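# Rehook the slide rack handle, set rack in empty dish

## Task

The slide rack's wire handle has one end popped out of its hole, now resting on the rack's end plate. Seat that end back in its hole, then stand the rack, still holding its slides, inside the empty staining dish. At the finish, both staining dishes must be standing upright.

## Robot and tools

Robot: two UR7e-type six-joint arms, left_arm and right_arm, each ending in a two-finger parallel gripper (pads open up to 50 mm). A wrist camera rides on each arm; cam_high is a fixed overhead view. Images are 896x504.

Frames: the scene frame has its origin at table-top height midway between the nominal bases, +z up, +x pointing out over the table, and left_arm on the +y side (image left/right does not match arm names). Calibrated bases: left_arm at (+0.027, +0.502, +0.013) m, right_arm at (+0.068, -0.336, +0.013) m, both almost unrotated. Each arm reports its hand pose, velocities and wrist-camera pose in its own base frame. Offsets in commands are along the axes of that arm's current Hand target. Gripper axes: fingers point along +z, close along x; a camera block sticks out about 10 cm toward -y. end_effector_position is the point between the pads; fingertips extend 17.5 mm past it.

The row: every motion command is built from rows of 18 numbers, all in [-1, 1], covering both arms even if one stays still. Order: left dx, dy, dz, rx, ry, rz, gripper position, force_limit, speed, then the same nine for the right. dx..rz are an offset, not a pose: a displacement from the Hand target as it stood when the action or move began, in that hand's own axes. Scale: 1.0 = 0.6 m for dx/dy/dz and 180 degrees for the rotation vector (rx, ry, rz). Six zeros re-request the current Hand target. Gripper position is absolute: +1 fully open, about -0.65 pads touching, -1 to grip (closes until blocked). force_limit: -1 about 20 N, 0 about 102 N, +1 about 185 N per pad. speed: -1 20 mm/s, 0 85 mm/s, +1 150 mm/s. Always resend the gripper's current numbers to leave it unchanged; a 0 is a real command.

execute_actions(actions, cameras): actions is a list of actions; each action is up to 15 rows, one per 1/30 s step, all counted from that action's start pose; a short table repeats its final row. An empty list returns state plus images.

move(target, speed, blend, stop_force, zero, blocking, cameras): straight-line path toward one row, or a list of up to 15 rows, all offsets measured from the same starting Hand targets. speed in m/s (0.002 to 3.6, default 0.25). blend in m rounds corners of a list. stop_force in N (3 to 120) ends an arm's path when its wrist sensor feels that much push; it is unreliable for light or tipping objects and when the gripper rotates; omit it when pulling away from a contact. zero picks whether the force baseline is reset. blocking=false returns early (not allowed with stop_force). Paths do not avoid obstacles; avoid sweeping close past an arm's own base.

wait(seconds 0 to 10), stop(), zoom_image(camera, region [x0,y0,x1,y1] pixels, max 504x504, on the latest image), zero_wrist_force(arm), read_manual(section) for licence texts, finished_scene(scene) with the current scene number, which ends the scene irreversibly.

Results: Hand target is the last commanded pose (after clipping); the hand may settle short of it, and only a new command closes that gap. The move: line reports the ending (done, off_target, moving, held, fault) and limits (paced = pose clipped, held = steps withheld). object_status: 0 moving, 1 blocked while opening, 2 blocked while closing (a grip), 3 reached position/pads met (usually nothing held). Opening mm ≈ (250 - position_measured) × 0.202. Wrist force/torque are in the gripper's axes, a force from the surface into the arm; zeroed at scene start. Joint torques include gravity and friction. Orientation commands are clipped to within 32 degrees of the present orientation per step. MOTOR HOT appears at 70 °C; at 85 °C the arm brakes for 30-60 s.

Cautions: arms are stiff, so targets past a firm contact cause faults. Contact torque over joint limits (133 N m big joints, 24.9 N m wrist joints) or about 150 N net force stops the arm for 10 s; after a force fault, release a grip that pins the arm. Do not let the arms press or collide with each other, including closing fingers on the other gripper. Avoid drops, slams, hitting fixed or heavy items, releasing moving parts, and letting anything leave the table. Keep both dishes upright. Fast moves overshoot and hit harder; prefer slow approaches near contact, center immobile objects between the pads, and grip firmly with position -1 checking status 2.

Each tool is called after "Emit:" by a JSON object that holds its "name" and its "arguments", one argument or row to a line.

## Session

Emit:
{"name": "execute_actions", "arguments": {
  "actions": []
}}

Scene clock: 0.00 s.
left_arm: end_effector_position=(+0.4599, -0.4813, +0.2338) position_measured=3 object_status=3 end_effector_quat_wxyz=(-0.042, +0.816, +0.379, -0.435) | right_arm: end_effector_position=(+0.3604, +0.0740, +0.1062) position_measured=3 object_status=3 end_effector_quat_wxyz=(+0.039, +0.959, -0.282, -0.015)
Joint positions: left_arm=[-0.739 -0.839 0.923 -1.115 -2.335 0.183] | right_arm=[3.736 -1.404 -2.3 -1.088 1.544 2.738]
Joint velocities: within noise
Joint torques (N m): no reading
Motor temperatures (°C): left_arm=[32 32 30 37 37 41] | right_arm=[30 32 33 33 39 41]
Wrist force (N): no reading
Wrist torque (N m): no reading
Wrist force, peak (N): no reading
Hand target: left_arm +0.4599, -0.4813, +0.2338; -0.042, +0.816, +0.379, -0.435 | right_arm +0.3604, +0.0740, +0.1062; +0.039, +0.959, -0.282, -0.015
Tool commands: left_gripper/position=+1.0 left_gripper/force_limit=+1.0 left_gripper/speed=+1.0 right_gripper/position=+1.0 right_gripper/force_limit=+1.0 right_gripper/speed=+1.0

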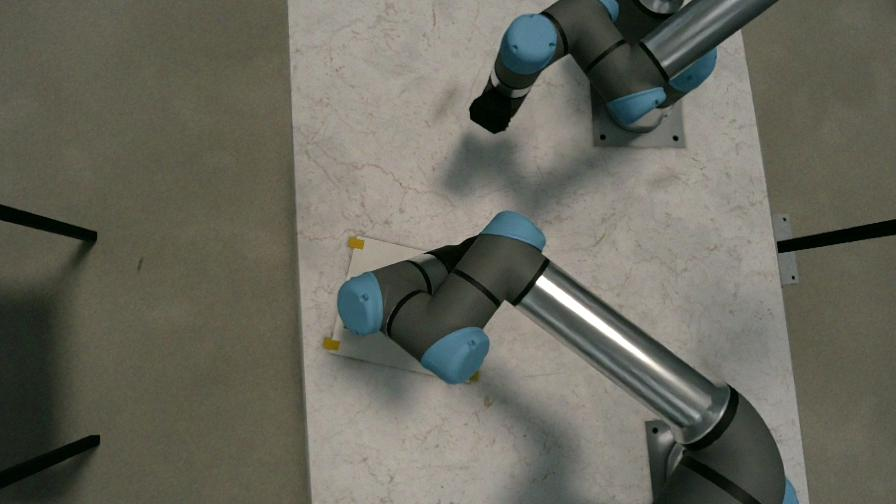

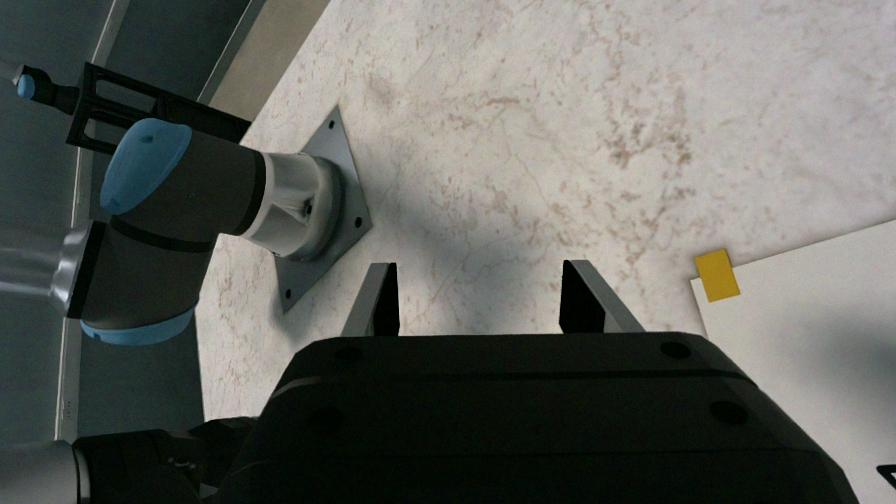

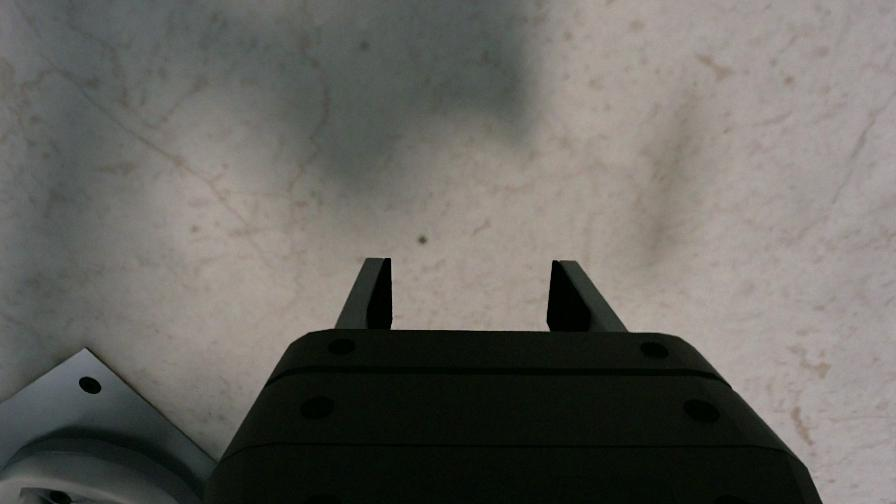

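Emit:
{"name": "move", "arguments": {
  "target": [0.1117,-0.607,-0.179,-0.1675,0.2347,-0.0527,1,1,1,0,0,0,0,0,0,1,1,1],
  "cameras": ["all"]
}}

Scene clock: 13.07 s.
left_arm: end_effector_position=(+0.3496, -0.1513, +0.3998) position_measured=3 object_status=3 end_effector_quat_wxyz=(+0.000, +0.866, +0.500, +0.000) | right_arm: end_effector_position=(+0.3604, +0.0740, +0.1062) position_measured=3 object_status=3 end_effector_quat_wxyz=(+0.039, +0.959, -0.282, -0.015)
Joint positions: left_arm=[-0.767 -1.868 1.637 -1.339 -1.57 -0.244] | right_arm=[3.736 -1.404 -2.3 -1.088 1.544 2.738]
Joint torques (N m): left_arm=[9.17 -19.58 -33.61 -5.28 1.4 0.58] | right_arm=[-0.38 15.72 24.58 3.29 0.02 0.03]
Wrist force (N): left_arm=[-0.4 -1.9 1.2] | right_arm=[0.2 0.0 0.1]
Wrist torque (N m): left_arm=[-0.30 0.13 0.02] | right_arm=[0.00 -0.04 0.01]
Wrist force, peak (N): left_arm=[0.4 -4.4 0.1] | right_arm=[0.5 0.1 0.3]
Hand target: left_arm +0.3496, -0.1512, +0.3999; +0.000, +0.866, +0.501, +0.001 | right_arm +0.3604, +0.0740, +0.1062; +0.039, +0.959, -0.282, -0.015
Off the commanded pose: left_arm 0.000 m, 0 deg | right_arm 0.000 m, 0 deg.
move: done
camera_calibration:
cam_left_wrist: T_world_to_cam=[[0.499015, 0.866586, 0.0036536, -0.0355815], [0.816992, -0.471854, 0.331478, -0.472042], [0.288979, -0.162428, -0.943456, 0.382815], [0, 0, 0, 1]] pos_world=[0.292785, -0.129721, 0.51777]

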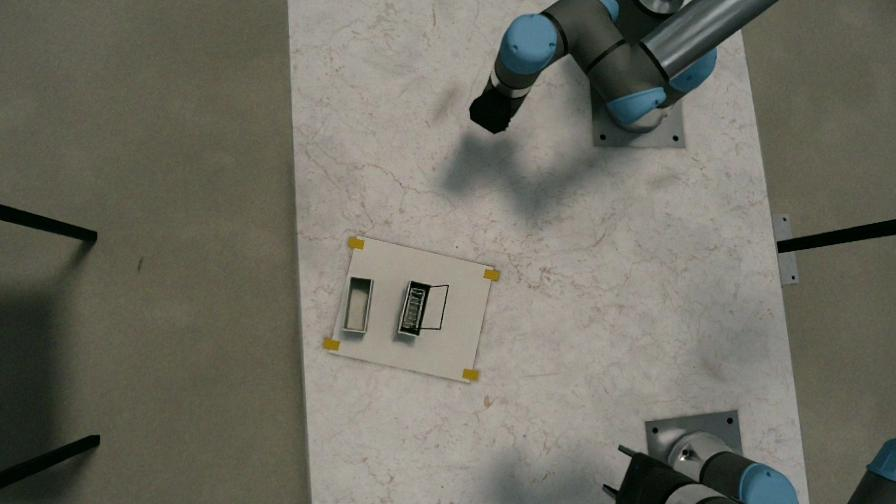

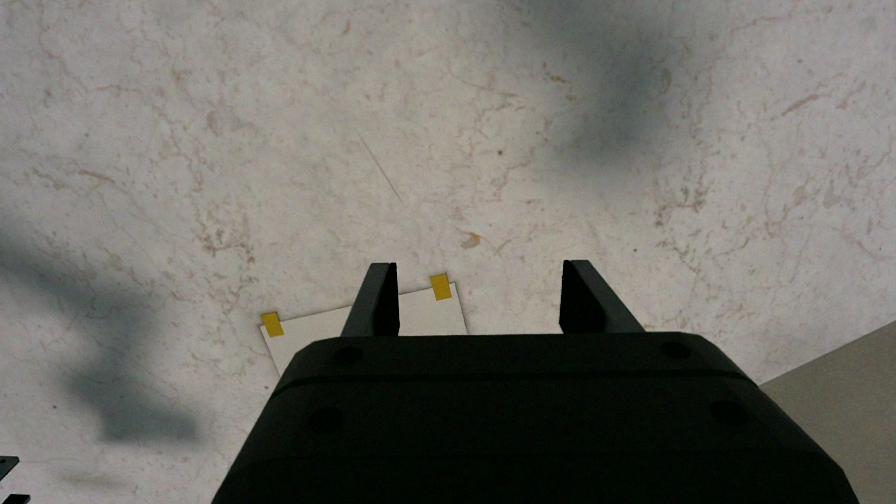

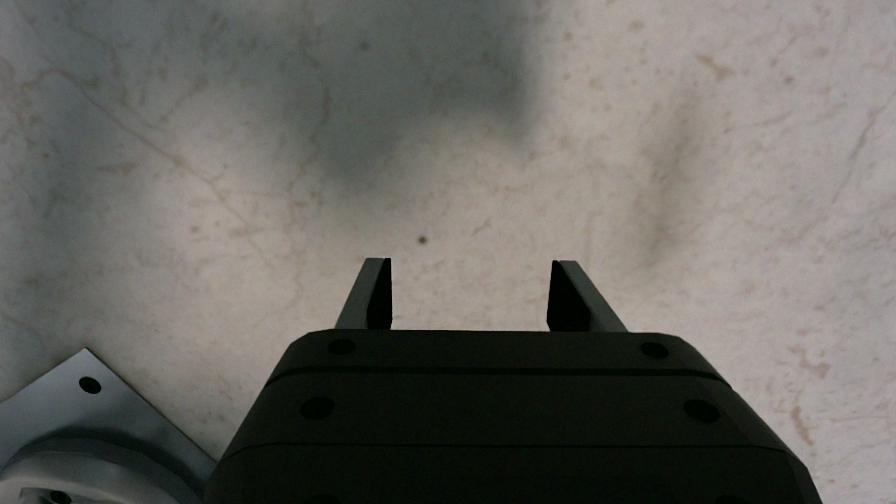

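Emit:
{"name": "zoom_image", "arguments": {
  "camera": "cam_high",
  "region": [320, 230, 510, 390]
}}

Emit:
{"name": "zoom_image", "arguments": {
  "camera": "cam_high",
  "region": [385, 265, 465, 345]
}}

Scaled by 2.653 from the camera's 896x504 image, which has a finer 1280x720 frame.

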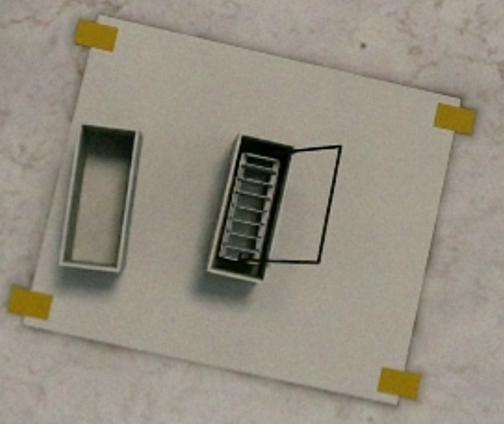

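Scaled by 6.300 from the camera's 896x504 image, which has a finer 1280x720 frame.

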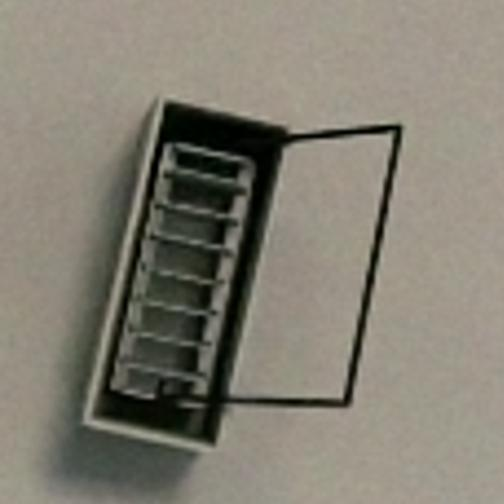

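Emit:
{"name": "move", "arguments": {
  "target": [-0.163,0.383,0.25,0,0,0,1,1,1,0,0,0,0,0,0,1,1,1],
  "cameras": ["cam_left_wrist"]
}}

Emit:
{"name": "zoom_image", "arguments": {
  "camera": "cam_left_wrist",
  "region": [250, 0, 700, 250]
}}

Scene clock: 29.53 s.
left_arm: end_effector_position=(+0.5001, -0.3505, +0.2499) position_measured=3 object_status=3 end_effector_quat_wxyz=(+0.000, +0.866, +0.501, +0.001) | right_arm: end_effector_position=(+0.3604, +0.0740, +0.1062) position_measured=3 object_status=3 end_effector_quat_wxyz=(+0.039, +0.959, -0.282, -0.015)
Joint positions: left_arm=[-0.832 -1.311 1.475 -1.735 -1.57 -0.309] | right_arm=[3.736 -1.404 -2.3 -1.088 1.544 2.738]
Joint torques (N m): left_arm=[9.16 -32.2 -21.44 -2.6 0.31 1.28] | right_arm=[-0.31 15.53 24.83 3.3 0.04 0.09]
Wrist force (N): left_arm=[-0.4 -1.8 1.6] | right_arm=[0.4 -0.2 0.2]
Wrist torque (N m): left_arm=[-0.28 0.12 0.12] | right_arm=[-0.03 -0.06 0.00]
Wrist force, peak (N): left_arm=[0.6 -4.8 -0.8] | right_arm=[0.5 -0.1 0.0]
Hand target: left_arm +0.5001, -0.3505, +0.2499; +0.000, +0.866, +0.501, +0.001 | right_arm +0.3604, +0.0740, +0.1062; +0.039, +0.959, -0.282, -0.015
Off the commanded pose: left_arm 0.000 m, 0 deg | right_arm 0.000 m, 0 deg.
move: done
camera_calibration:
cam_left_wrist: T_world_to_cam=[[0.498945, 0.866625, 0.00387622, 0.062414], [0.816926, -0.471815, 0.331696, -0.639212], [0.289285, -0.162332, -0.943378, 0.165456], [0, 0, 0, 1]] pos_world=[0.443184, -0.328821, 0.36787]
Images, in order (width x height): cam_left_wrist 896x504.

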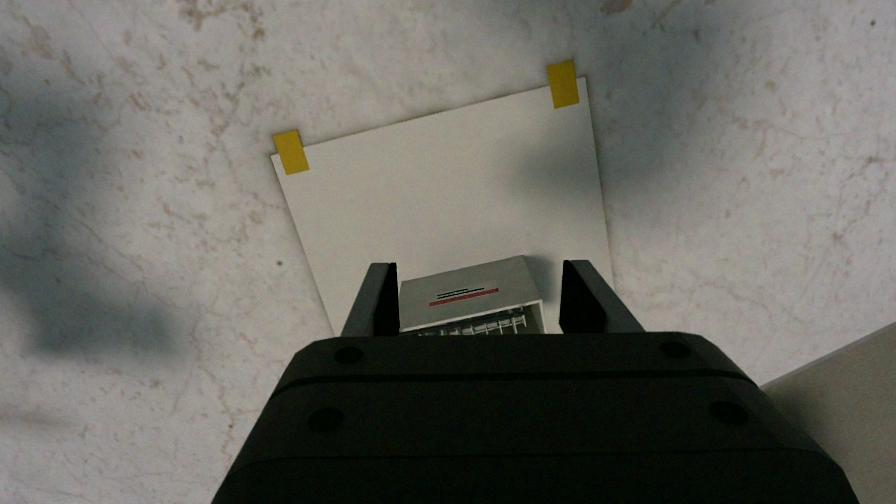

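Scaled by 1.120 from the camera's 896x504 image, which has a finer 1280x720 frame.

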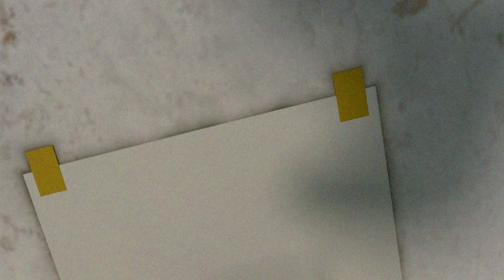

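Emit:
{"name": "zoom_image", "arguments": {
  "camera": "cam_left_wrist",
  "region": [340, 230, 640, 350]
}}

Scaled by 1.680 from the camera's 896x504 image, which has a finer 1280x720 frame.

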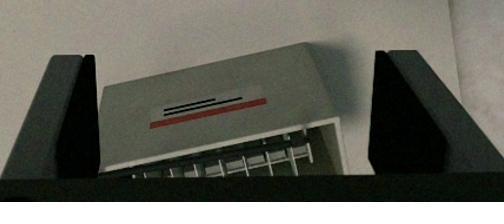

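Emit:
{"name": "move", "arguments": {
  "target": [0.02,-0.24,0,0,0,0,1,1,1,0,0,0,0,0,0,1,1,1],
  "cameras": ["cam_left_wrist"]
}}

Emit:
{"name": "zoom_image", "arguments": {
  "camera": "cam_left_wrist",
  "region": [340, 130, 640, 330]
}}

Scene clock: 43.83 s.
left_arm: end_effector_position=(+0.3813, -0.2684, +0.2499) position_measured=3 object_status=3 end_effector_quat_wxyz=(+0.000, +0.866, +0.500, +0.001) | right_arm: end_effector_position=(+0.3604, +0.0740, +0.1062) position_measured=3 object_status=3 end_effector_quat_wxyz=(+0.039, +0.959, -0.282, -0.015)
Joint positions: left_arm=[-0.904 -1.659 1.856 -1.768 -1.57 -0.381] | right_arm=[3.736 -1.404 -2.3 -1.088 1.544 2.738]
Joint torques (N m): left_arm=[10.26 -30.16 -14.37 -5.66 2.58 0.8] | right_arm=[-0.73 15.07 25.34 3.28 0.07 0.01]
Wrist force (N): left_arm=[-0.4 -1.8 1.1] | right_arm=[0.2 -0.1 0.1]
Wrist torque (N m): left_arm=[-0.28 0.13 0.05] | right_arm=[-0.02 -0.04 0.00]
Wrist force, peak (N): left_arm=[-0.1 -5.5 1.5] | right_arm=[0.5 -0.1 0.3]
Hand target: left_arm +0.3813, -0.2683, +0.2498; +0.000, +0.866, +0.501, +0.001 | right_arm +0.3604, +0.0740, +0.1062; +0.039, +0.959, -0.282, -0.015
Off the commanded pose: left_arm 0.000 m, 0 deg | right_arm 0.000 m, 0 deg.
move: done
camera_calibration:
cam_left_wrist: T_world_to_cam=[[0.498969, 0.866611, 0.00379447, 0.0505072], [0.816913, -0.471807, 0.331741, -0.503517], [0.289281, -0.162429, -0.943363, 0.213094], [0, 0, 0, 1]] pos_world=[0.324484, -0.246721, 0.367871]
Images, in order (width x height): cam_left_wrist 896x504.

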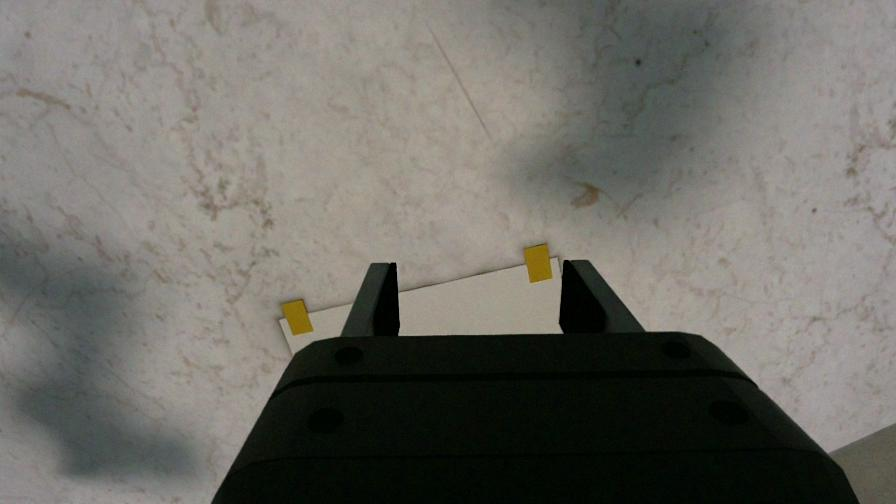

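Scaled by 1.680 from the camera's 896x504 image, which has a finer 1280x720 frame.

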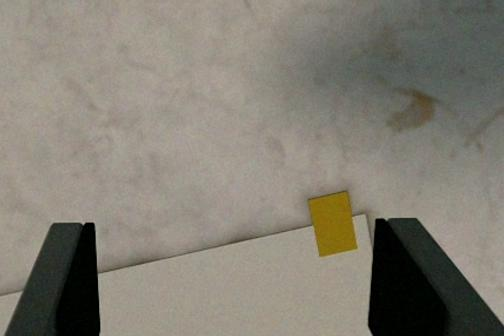

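Emit:
{"name": "move", "arguments": {
  "target": [0,0,-0.1,-0.278,0,0,1,1,1,0,0,0,0,0,0,1,1,1],
  "cameras": ["cam_left_wrist"]
}}

Emit:
{"name": "zoom_image", "arguments": {
  "camera": "cam_left_wrist",
  "region": [360, 80, 640, 280]
}}

Scene clock: 54.00 s.
left_arm: end_effector_position=(+0.3812, -0.2683, +0.3098) position_measured=3 object_status=3 end_effector_quat_wxyz=(+0.366, +0.785, +0.453, +0.212) | right_arm: end_effector_position=(+0.3604, +0.0740, +0.1062) position_measured=3 object_status=3 end_effector_quat_wxyz=(+0.039, +0.959, -0.282, -0.015)
Joint positions: left_arm=[-1.199 -2.093 2.411 -2.638 -1.069 -0.476] | right_arm=[3.736 -1.404 -2.3 -1.088 1.544 2.738]
Joint torques (N m): left_arm=[4.88 0.74 -25.33 -5.95 1.08 -1.33] | right_arm=[-0.46 15.66 25.18 3.34 0.06 0.15]
Wrist force (N): left_arm=[-0.1 -2.8 0.7] | right_arm=[0.0 -0.2 0.1]
Wrist torque (N m): left_arm=[-0.46 -0.03 0.19] | right_arm=[-0.04 0.00 0.00]
Wrist force, peak (N): left_arm=[0.1 -3.4 0.6] | right_arm=[0.5 -0.3 0.1]
Hand target: left_arm +0.3813, -0.2683, +0.3098; +0.366, +0.785, +0.453, +0.212 | right_arm +0.3604, +0.0740, +0.1062; +0.039, +0.959, -0.282, -0.015
Off the commanded pose: left_arm 0.000 m, 0 deg | right_arm 0.000 m, 0 deg.
move: done
camera_calibration:
cam_left_wrist: T_world_to_cam=[[0.497201, 0.867631, 0.00287974, 0.0515817], [0.303936, -0.177279, 0.936053, -0.435863], [0.812659, -0.464531, -0.351847, -0.194272], [0, 0, 0, 1]] pos_world=[0.264704, -0.212269, 0.339489]
Images, in order (width x height): cam_left_wrist 896x504.

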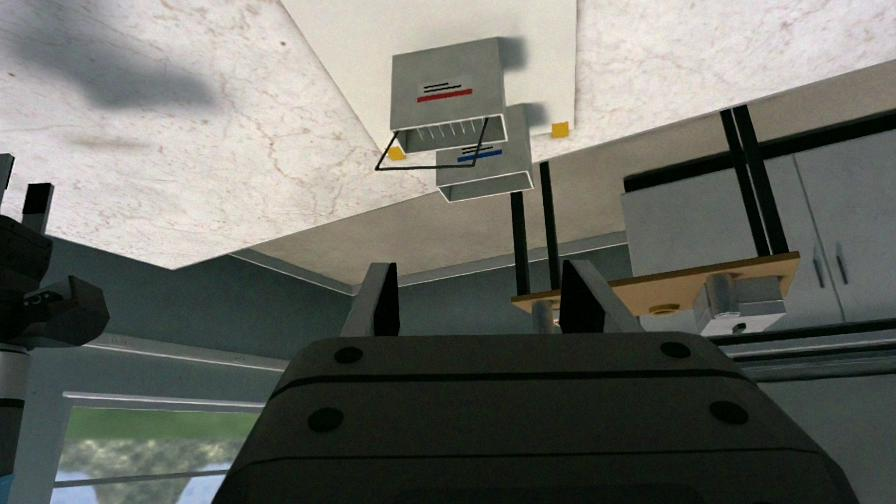

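Scaled by 1.800 from the camera's 896x504 image, which has a finer 1280x720 frame.

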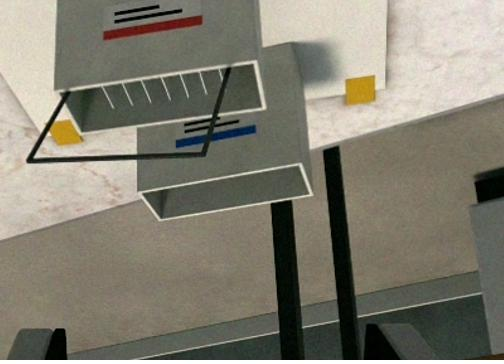

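Emit:
{"name": "move", "arguments": {
  "target": [-0.035,0.148,0.332,0.139,0,0,1,1,1,0,0,0,0,0,0,1,1,1],
  "cameras": ["cam_left_wrist"]
}}

Emit:
{"name": "zoom_image", "arguments": {
  "camera": "cam_left_wrist",
  "region": [300, 50, 640, 300]
}}

Scene clock: 77.90 s.
left_arm: end_effector_position=(+0.5526, -0.3911, +0.2500) position_measured=3 object_status=3 end_effector_quat_wxyz=(+0.188, +0.845, +0.489, +0.109) | right_arm: end_effector_position=(+0.3604, +0.0740, +0.1062) position_measured=3 object_status=3 end_effector_quat_wxyz=(+0.039, +0.959, -0.282, -0.015)
Joint positions: left_arm=[-0.871 -1.353 1.699 -2.33 -1.425 -0.318] | right_arm=[3.736 -1.404 -2.3 -1.088 1.544 2.738]
Joint torques (N m): left_arm=[-9.68 -30.83 -33.53 -1.34 2.05 -1.3] | right_arm=[-0.39 15.3 25.38 3.31 0.03 0.12]
Wrist force (N): left_arm=[-0.3 -2.6 1.3] | right_arm=[0.3 0.1 0.0]
Wrist torque (N m): left_arm=[-0.43 0.08 0.16] | right_arm=[0.00 -0.05 0.00]
Wrist force, peak (N): left_arm=[0.3 -5.0 -1.9] | right_arm=[0.5 -0.2 0.2]
Hand target: left_arm +0.5526, -0.3911, +0.2500; +0.187, +0.845, +0.489, +0.109 | right_arm +0.3604, +0.0740, +0.1062; +0.039, +0.959, -0.282, -0.015
Off the commanded pose: left_arm 0.000 m, 0 deg | right_arm 0.000 m, 0 deg.
move: done
camera_calibration:
cam_left_wrist: T_world_to_cam=[[0.497787, 0.867292, 0.00349874, 0.0723365], [0.618363, -0.357735, 0.699752, -0.63908], [0.608141, -0.346163, -0.714378, -0.161575], [0, 0, 0, 1]] pos_world=[0.457436, -0.34729, 0.331519]
Images, in order (width x height): cam_left_wrist 896x504.

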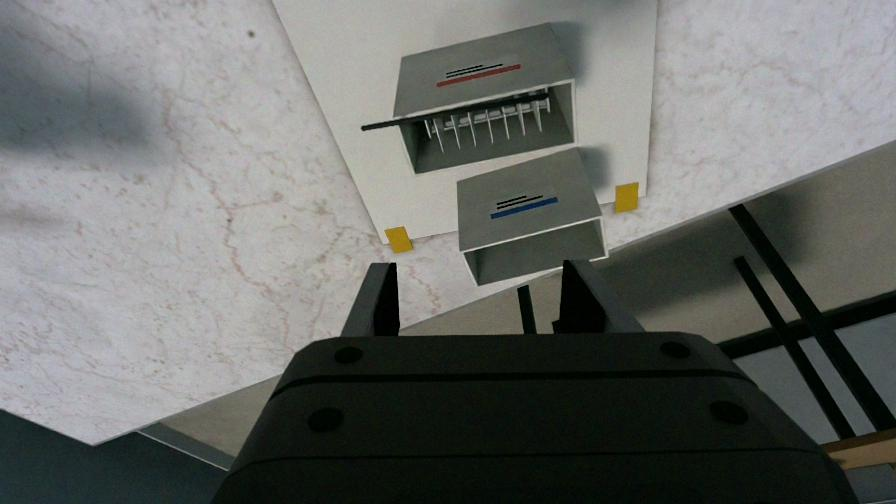

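Scaled by 1.482 from the camera's 896x504 image, which has a finer 1280x720 frame.

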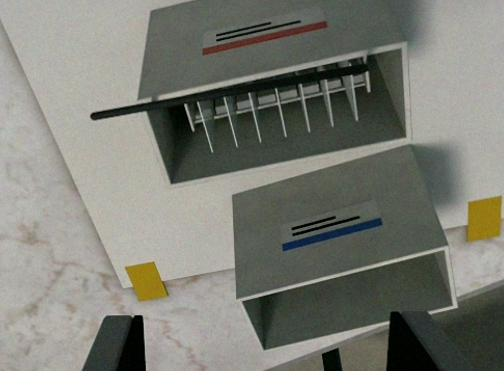

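Emit:
{"name": "zoom_image", "arguments": {
  "camera": "cam_left_wrist",
  "region": [355, 70, 475, 180]
}}

Emit:
{"name": "zoom_image", "arguments": {
  "camera": "cam_left_wrist",
  "region": [470, 65, 590, 175]
}}

Scaled by 4.200 from the camera's 896x504 image, which has a finer 1280x720 frame.

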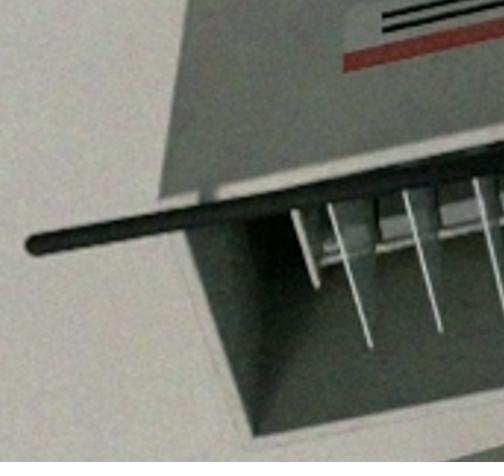

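Scaled by 4.200 from the camera's 896x504 image, which has a finer 1280x720 frame.

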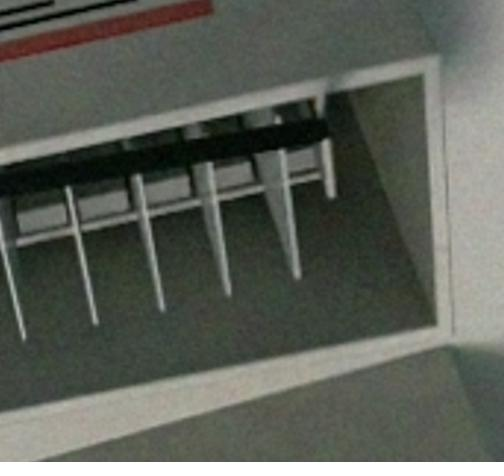

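Emit:
{"name": "move", "arguments": {
  "target": [0,0.131,0.098,0.25,0,0,1,1,1,0,0,0,0,0,0,1,1,1],
  "cameras": ["cam_left_wrist"]
}}

Emit:
{"name": "zoom_image", "arguments": {
  "camera": "cam_left_wrist",
  "region": [300, 20, 640, 260]
}}

Scene clock: 90.40 s.
left_arm: end_effector_position=(+0.6349, -0.4384, +0.2295) position_measured=3 object_status=3 end_effector_quat_wxyz=(-0.128, +0.856, +0.495, -0.077) | right_arm: end_effector_position=(+0.3604, +0.0740, +0.1062) position_measured=3 object_status=3 end_effector_quat_wxyz=(+0.039, +0.959, -0.282, -0.015)
Joint positions: left_arm=[-0.753 -0.45 0.035 -0.865 -1.643 -0.222] | right_arm=[3.736 -1.404 -2.3 -1.088 1.544 2.738]
Joint torques (N m): left_arm=[-11.23 -64.9 -25.56 0.38 2.7 -1.02] | right_arm=[-0.25 15.48 25.16 3.4 0.04 0.09]
Wrist force (N): left_arm=[-0.8 -1.3 0.9] | right_arm=[0.2 0.0 0.0]
Wrist torque (N m): left_arm=[-0.21 0.18 0.03] | right_arm=[-0.01 -0.04 0.00]
Wrist force, peak (N): left_arm=[0.0 -4.0 1.0] | right_arm=[0.4 0.1 0.5]
Hand target: left_arm +0.6359, -0.4390, +0.2300; -0.150, +0.853, +0.493, -0.086 | right_arm +0.3604, +0.0740, +0.1062; +0.039, +0.959, -0.282, -0.015
Off the commanded pose: left_arm 0.001 m, 3 deg | right_arm 0.000 m, 0 deg.
elbow stopped short (left arm): the move would have taken joint 3 (elbow) straighter than the controller allows.
move: off_target (left_arm)
camera_calibration:
cam_left_wrist: T_world_to_cam=[[0.497895, 0.867235, -0.00193074, 0.0736953], [0.866626, -0.497459, 0.0386596, -0.759614], [0.0325665, -0.0209217, -0.999251, 0.330701], [0, 0, 0, 1]] pos_world=[0.610839, -0.434869, 0.359962]
Images, in order (width x height): cam_left_wrist 896x504.

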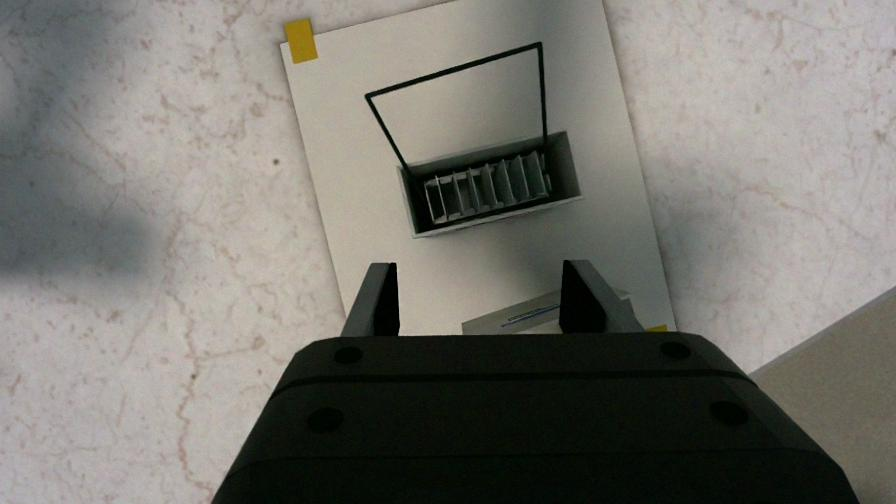

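Scaled by 1.482 from the camera's 896x504 image, which has a finer 1280x720 frame.

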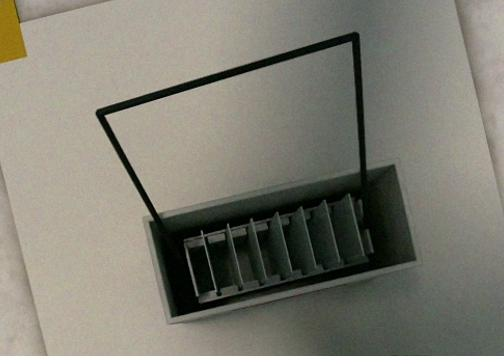

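Emit:
{"name": "zoom_image", "arguments": {
  "camera": "cam_left_wrist",
  "region": [390, 125, 490, 245]
}}

Emit:
{"name": "zoom_image", "arguments": {
  "camera": "cam_left_wrist",
  "region": [490, 110, 590, 220]
}}

Scaled by 4.200 from the camera's 896x504 image, which has a finer 1280x720 frame.

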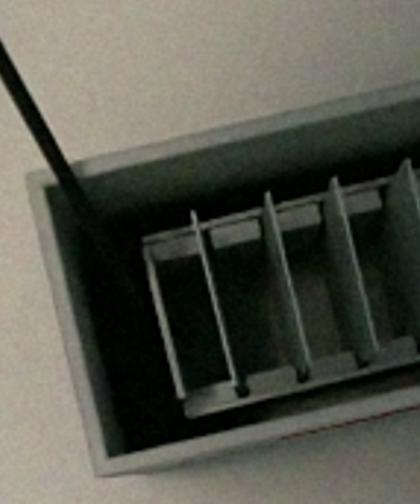

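Scaled by 4.582 from the camera's 896x504 image, which has a finer 1280x720 frame.

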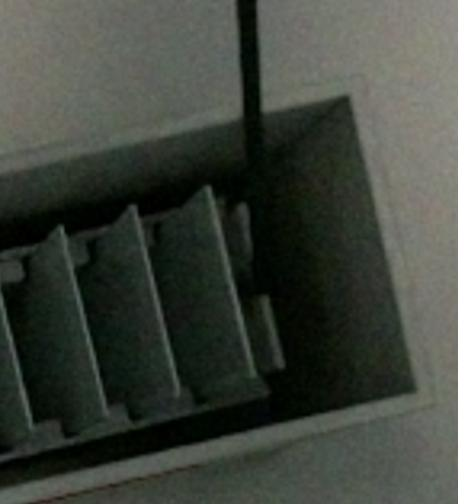

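Emit:
{"name": "move", "arguments": {
  "target": [0.2195,-0.2267,0.0293,-0.2097,-0.0198,0.44,1,1,1,0,0,0,0,0,0,1,1,1],
  "cameras": ["cam_left_wrist"]
}}

Emit:
{"name": "zoom_image", "arguments": {
  "camera": "cam_left_wrist",
  "region": [300, 20, 640, 260]
}}

Scene clock: 133.50 s.
left_arm: end_effector_position=(+0.5855, -0.2581, +0.2600) position_measured=3 object_status=3 end_effector_quat_wxyz=(+0.214, +0.965, -0.148, -0.033) | right_arm: end_effector_position=(+0.3604, +0.0740, +0.1062) position_measured=3 object_status=3 end_effector_quat_wxyz=(+0.039, +0.959, -0.282, -0.015)
Joint positions: left_arm=[-0.454 -1.237 1.432 -1.834 -2.002 1.406] | right_arm=[3.736 -1.404 -2.3 -1.088 1.544 2.738]
Joint torques (N m): left_arm=[-8.15 -36.25 -34.55 -5.19 0.98 1.42] | right_arm=[-0.5 15.42 25.21 3.35 0.1 0.1]
Wrist force (N): left_arm=[-0.2 -2.9 1.3] | right_arm=[0.3 0.0 0.3]
Wrist torque (N m): left_arm=[-0.46 0.06 0.23] | right_arm=[-0.01 -0.04 0.01]
Wrist force, peak (N): left_arm=[-0.5 -4.1 0.7] | right_arm=[0.1 0.1 0.6]
Hand target: left_arm +0.5856, -0.2581, +0.2601; +0.214, +0.965, -0.148, -0.033 | right_arm +0.3604, +0.0740, +0.1062; +0.039, +0.959, -0.282, -0.015
Off the commanded pose: left_arm 0.000 m, 0 deg | right_arm 0.000 m, 0 deg.
move: done
camera_calibration:
cam_left_wrist: T_world_to_cam=[[0.954366, -0.298635, 0.00138435, -0.627064], [-0.214534, -0.682359, 0.698828, -0.214698], [-0.20775, -0.667235, -0.715288, 0.266626], [0, 0, 0, 1]] pos_world=[0.60778, -0.155863, 0.341619]
Images, in order (width x height): cam_left_wrist 896x504.

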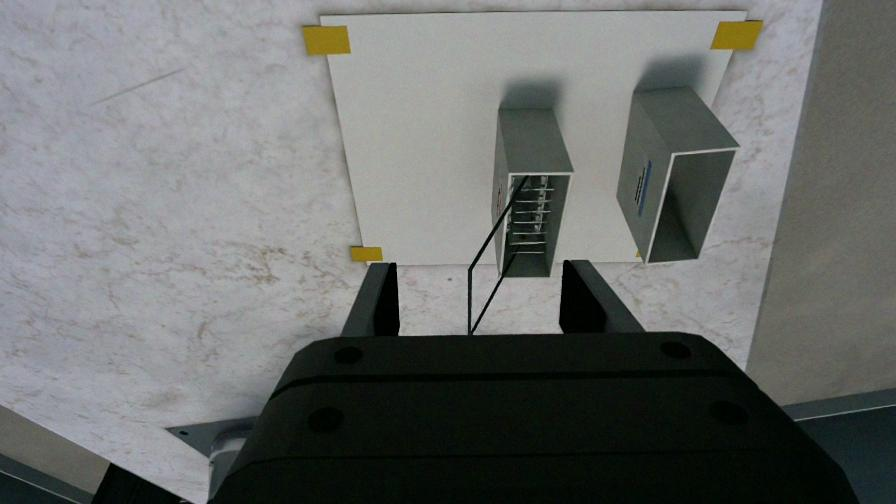

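Scaled by 1.482 from the camera's 896x504 image, which has a finer 1280x720 frame.

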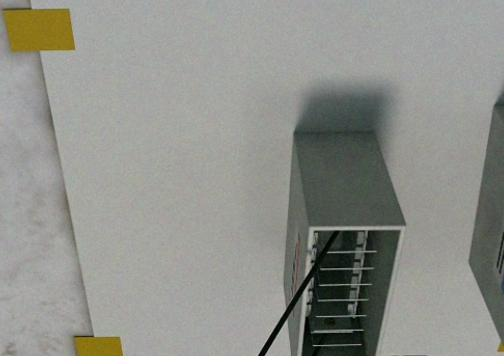

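Emit:
{"name": "zoom_image", "arguments": {
  "camera": "cam_left_wrist",
  "region": [450, 150, 600, 290]
}}

Emit:
{"name": "zoom_image", "arguments": {
  "camera": "cam_left_wrist",
  "region": [495, 160, 585, 230]
}}

Scaled by 3.360 from the camera's 896x504 image, which has a finer 1280x720 frame.

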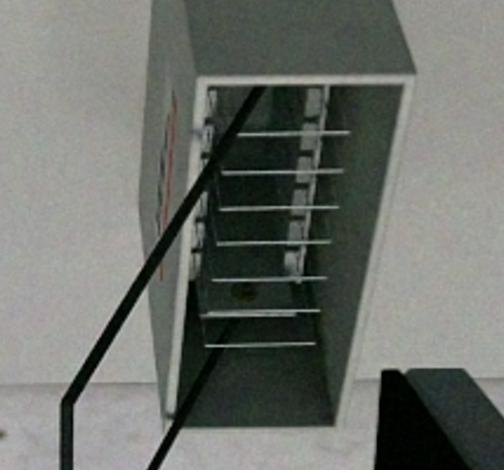

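Scaled by 5.600 from the camera's 896x504 image, which has a finer 1280x720 frame.

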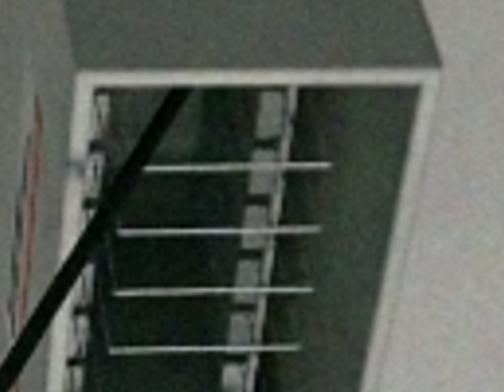

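Emit:
{"name": "move", "arguments": {
  "target": [0.085,0.125,0.095,0.194,0,0,1,1,1,0,0,0,0,0,0,1,1,1],
  "cameras": ["cam_left_wrist"]
}}

Emit:
{"name": "zoom_image", "arguments": {
  "camera": "cam_left_wrist",
  "region": [380, 70, 600, 270]
}}

Scene clock: 145.40 s.
left_arm: end_effector_position=(+0.6066, -0.3613, +0.2400) position_measured=3 object_status=3 end_effector_quat_wxyz=(-0.086, +0.985, -0.151, +0.013) | right_arm: end_effector_position=(+0.3604, +0.0740, +0.1062) position_measured=3 object_status=3 end_effector_quat_wxyz=(+0.039, +0.959, -0.282, -0.015)
Joint positions: left_arm=[-0.784 -1.041 1.108 -1.556 -1.418 1.085] | right_arm=[3.736 -1.404 -2.3 -1.088 1.544 2.738]
Joint torques (N m): left_arm=[-1.07 -50.26 -23.18 -3.46 1.9 -0.72] | right_arm=[-0.45 15.67 25.54 3.37 0.07 0.08]
Wrist force (N): left_arm=[-0.5 -1.1 1.3] | right_arm=[0.1 0.0 0.0]
Wrist torque (N m): left_arm=[-0.17 0.15 -0.03] | right_arm=[-0.01 -0.02 0.00]
Wrist force, peak (N): left_arm=[-0.6 -4.8 0.8] | right_arm=[0.5 -0.4 0.2]
Hand target: left_arm +0.6066, -0.3613, +0.2400; -0.086, +0.985, -0.151, +0.013 | right_arm +0.3604, +0.0740, +0.1062; +0.039, +0.959, -0.282, -0.015
Off the commanded pose: left_arm 0.000 m, 0 deg | right_arm 0.000 m, 0 deg.
move: done
camera_calibration:
cam_left_wrist: T_world_to_cam=[[0.953797, -0.300447, 0.00191893, -0.678371], [-0.296686, -0.94081, 0.16387, -0.18178], [-0.0474289, -0.156868, -0.98648, 0.340119], [0, 0, 0, 1]] pos_world=[0.609228, -0.321481, 0.36661]
Images, in order (width x height): cam_left_wrist 896x504.

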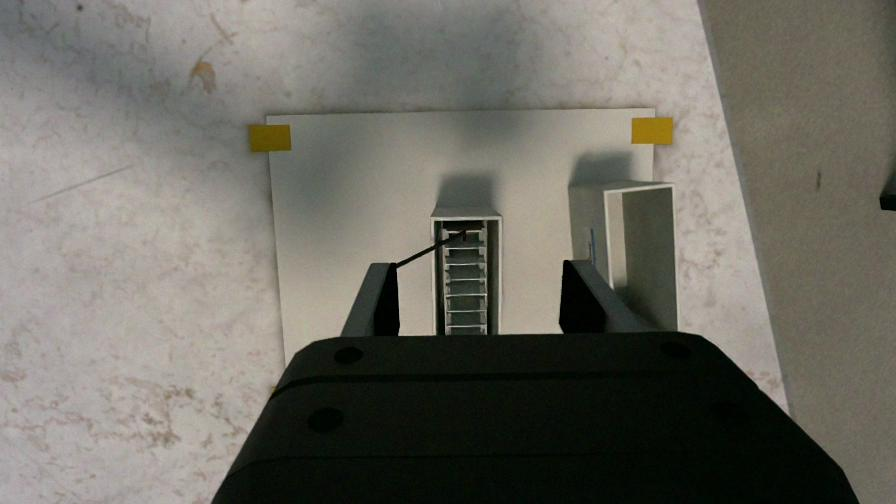

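Scaled by 2.291 from the camera's 896x504 image, which has a finer 1280x720 frame.

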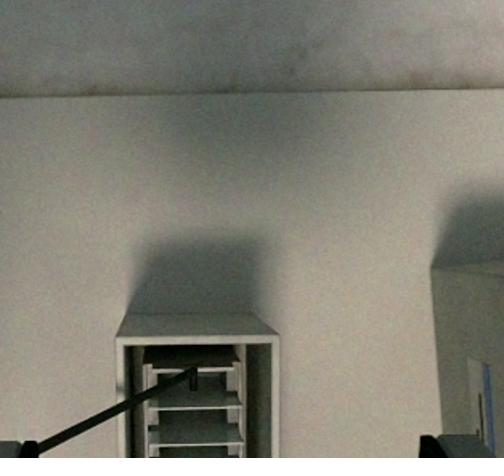

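Emit:
{"name": "zoom_image", "arguments": {
  "camera": "cam_left_wrist",
  "region": [425, 205, 505, 275]
}}

Scaled by 6.300 from the camera's 896x504 image, which has a finer 1280x720 frame.

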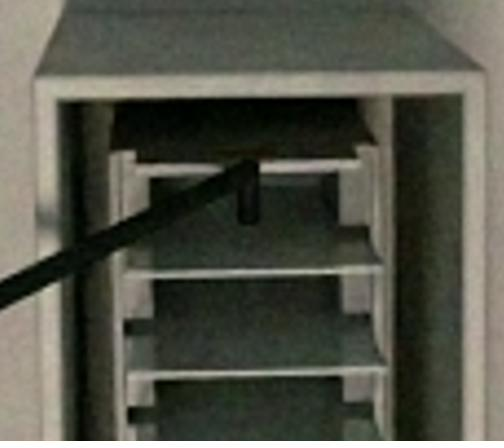

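Emit:
{"name": "move", "arguments": {
  "target": [-0.1147,0.0329,0.0771,-0.0543,0.161,-0.0137,1,1,1,0,0,0,0,0,0,1,1,1],
  "cameras": ["cam_left_wrist","cam_high"],
  "speed": 0.1
}}

Emit:
{"name": "zoom_image", "arguments": {
  "camera": "cam_left_wrist",
  "region": [360, 150, 620, 350]
}}

Scene clock: 174.50 s.
left_arm: end_effector_position=(+0.5374, -0.3516, +0.1912) position_measured=3 object_status=3 end_effector_quat_wxyz=(+0.038, +0.957, -0.147, +0.247) | right_arm: end_effector_position=(+0.3604, +0.0740, +0.1062) position_measured=3 object_status=3 end_effector_quat_wxyz=(+0.039, +0.959, -0.282, -0.015)
Joint positions: left_arm=[-0.902 -1.383 1.93 -2.548 -1.295 1.035] | right_arm=[3.736 -1.404 -2.3 -1.088 1.544 2.738]
Joint torques (N m): left_arm=[10.05 -26.64 -21.4 -4.4 -1.97 1.28] | right_arm=[-0.65 15.38 25.71 3.41 0.1 0.11]
Wrist force (N): left_arm=[-1.3 -1.9 1.0] | right_arm=[0.3 0.1 0.1]
Wrist torque (N m): left_arm=[-0.33 0.23 0.10] | right_arm=[0.01 -0.05 0.01]
Wrist force, peak (N): left_arm=[-2.2 -2.1 1.0] | right_arm=[0.5 -0.3 0.2]
Hand target: left_arm +0.5375, -0.3515, +0.1911; +0.038, +0.957, -0.147, +0.247 | right_arm +0.3604, +0.0740, +0.1062; +0.039, +0.959, -0.282, -0.015
Off the commanded pose: left_arm 0.000 m, 0 deg | right_arm 0.000 m, 0 deg.
move: done
camera_calibration:
cam_left_wrist: T_world_to_cam=[[0.832886, -0.262593, 0.487182, -0.623877], [-0.437906, -0.850976, 0.289963, -0.101677], [0.338437, -0.454846, -0.823757, -0.0531274], [0, 0, 0, 1]] pos_world=[0.493073, -0.274516, 0.28966]
Images, in order (width x height): cam_high 896x504, cam_left_wrist 896x504.

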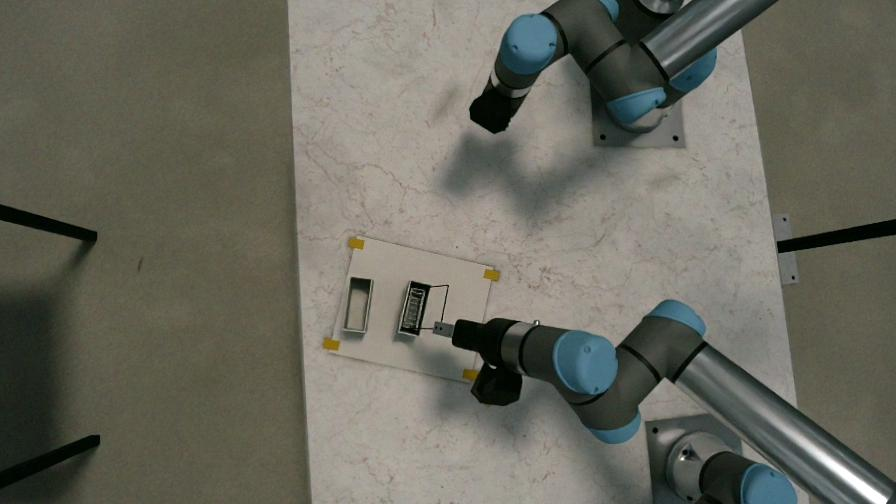

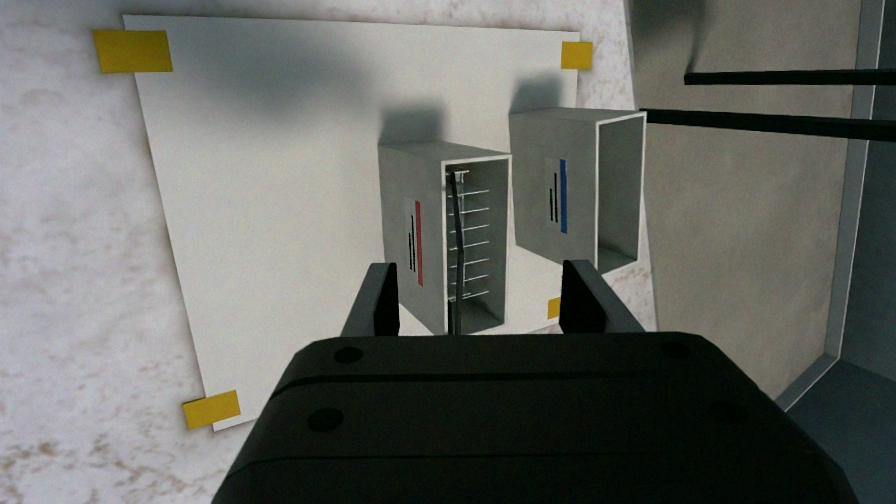

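Scaled by 1.938 from the camera's 896x504 image, which has a finer 1280x720 frame.

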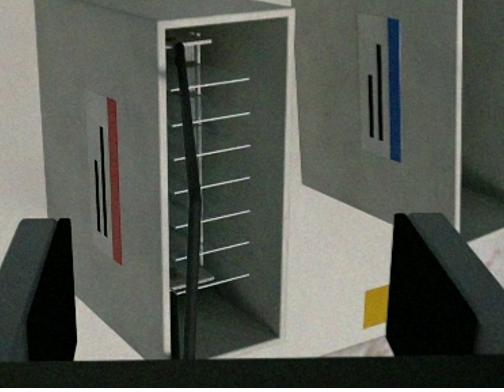

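Emit:
{"name": "move", "arguments": {
  "target": [-0.005,0.008,0.089,0,0,0,1,1,1,0,0,0,0,0,0,1,1,1],
  "cameras": ["cam_left_wrist"],
  "speed": 0.06,
  "stop_force": 5
}}

Emit:
{"name": "zoom_image", "arguments": {
  "camera": "cam_left_wrist",
  "region": [360, 150, 620, 350]
}}

Scene clock: 187.40 s.
left_arm: end_effector_position=(+0.5582, -0.3631, +0.1430) position_measured=3 object_status=3 end_effector_quat_wxyz=(+0.038, +0.957, -0.147, +0.247) | right_arm: end_effector_position=(+0.3604, +0.0740, +0.1062) position_measured=3 object_status=3 end_effector_quat_wxyz=(+0.039, +0.959, -0.282, -0.015)
Joint positions: left_arm=[-0.885 -1.263 1.922 -2.664 -1.303 1.051] | right_arm=[3.736 -1.404 -2.3 -1.088 1.544 2.738]
Joint torques (N m): left_arm=[-9.94 -37.18 -10.41 -1.18 3.52 -1.23] | right_arm=[-0.68 15.38 25.2 3.36 0.13 0.06]
Wrist force (N): left_arm=[-1.2 -1.9 1.0] | right_arm=[0.3 -0.2 0.3]
Wrist torque (N m): left_arm=[-0.33 0.19 -0.04] | right_arm=[-0.03 -0.05 0.00]
Wrist force, peak (N): left_arm=[-1.5 -1.9 2.1] | right_arm=[0.5 0.0 0.4]
Hand target: left_arm +0.5582, -0.3631, +0.1430; +0.038, +0.957, -0.147, +0.247 | right_arm +0.3604, +0.0740, +0.1062; +0.039, +0.959, -0.282, -0.015
Off the commanded pose: left_arm 0.000 m, 0 deg | right_arm 0.000 m, 0 deg.
move: done
camera_calibration:
cam_left_wrist: T_world_to_cam=[[0.832832, -0.262521, 0.487312, -0.620748], [-0.437929, -0.850944, 0.290021, -0.0884568], [0.338538, -0.454947, -0.823659, -0.105253], [0, 0, 0, 1]] pos_world=[0.513873, -0.286116, 0.24146]
Images, in order (width x height): cam_left_wrist 896x504.

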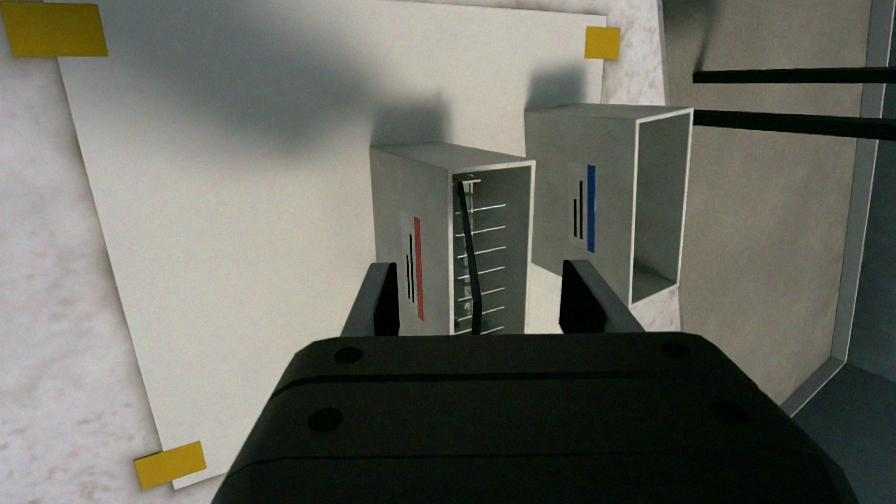

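Scaled by 1.938 from the camera's 896x504 image, which has a finer 1280x720 frame.

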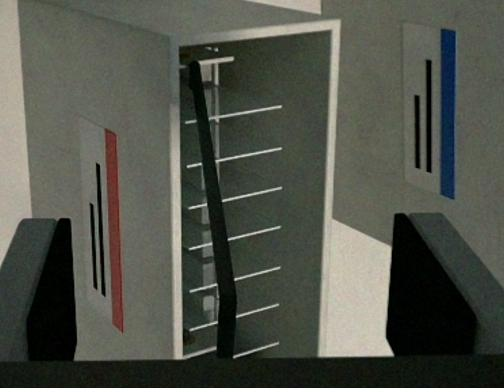

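Emit:
{"name": "move", "arguments": {
  "target": [0,0,0,0,0,0,-1,-0.7,-1,0,0,0,0,0,0,1,1,1],
  "cameras": ["cam_left_wrist"]
}}

Emit:
{"name": "zoom_image", "arguments": {
  "camera": "cam_left_wrist",
  "region": [400, 150, 560, 350]
}}

Scene clock: 193.20 s.
left_arm: end_effector_position=(+0.5582, -0.3631, +0.1430) position_measured=241 object_status=2 end_effector_quat_wxyz=(+0.038, +0.957, -0.147, +0.247) | right_arm: end_effector_position=(+0.3604, +0.0740, +0.1062) position_measured=3 object_status=3 end_effector_quat_wxyz=(+0.039, +0.959, -0.282, -0.015)
Joint positions: left_arm=[-0.885 -1.263 1.922 -2.664 -1.303 1.051] | right_arm=[3.736 -1.404 -2.3 -1.088 1.544 2.738]
Joint torques (N m): left_arm=[-9.28 -33.12 -11.2 -1.78 2.99 -1.25] | right_arm=[-0.74 15.24 25.74 3.44 0.15 0.14]
Wrist force (N): left_arm=[-1.4 -1.9 1.4] | right_arm=[0.4 0.1 0.1]
Wrist torque (N m): left_arm=[-0.31 0.16 -0.02] | right_arm=[0.00 -0.06 0.00]
Wrist force, peak (N): left_arm=[-1.5 -1.9 1.5] | right_arm=[0.6 0.0 0.3]
Hand target: left_arm +0.5582, -0.3631, +0.1430; +0.038, +0.957, -0.147, +0.247 | right_arm +0.3604, +0.0740, +0.1062; +0.039, +0.959, -0.282, -0.015
Off the commanded pose: left_arm 0.000 m, 0 deg | right_arm 0.000 m, 0 deg.
move: done
camera_calibration:
cam_left_wrist: T_world_to_cam=[[0.832849, -0.262543, 0.487272, -0.620753], [-0.437919, -0.850957, 0.289997, -0.0884598], [0.338511, -0.45491, -0.823691, -0.10522], [0, 0, 0, 1]] pos_world=[0.513873, -0.286116, 0.24146]
Images, in order (width x height): cam_left_wrist 896x504.

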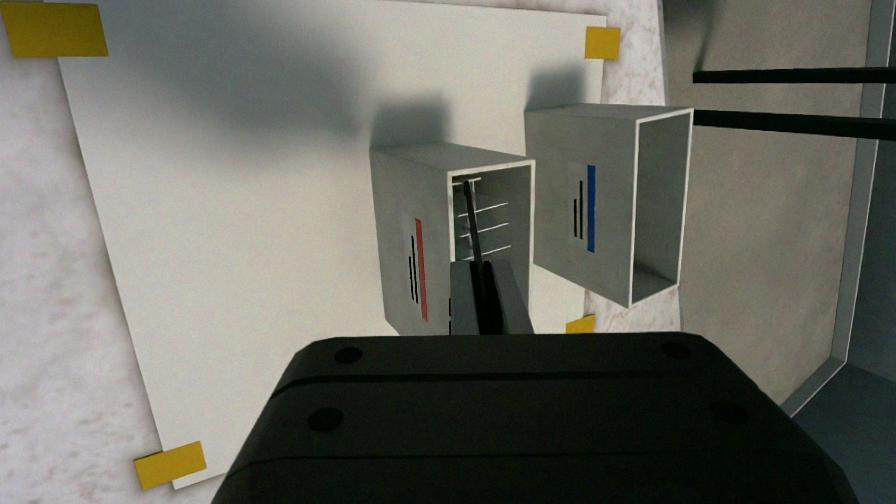

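Scaled by 2.520 from the camera's 896x504 image, which has a finer 1280x720 frame.

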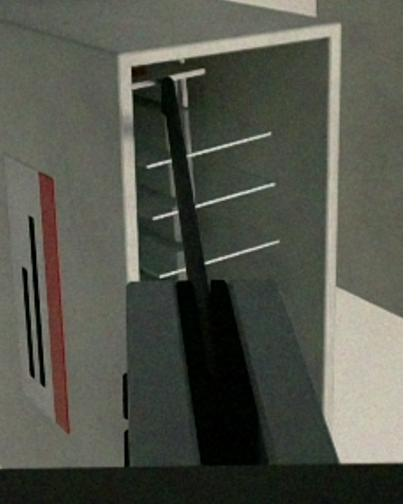

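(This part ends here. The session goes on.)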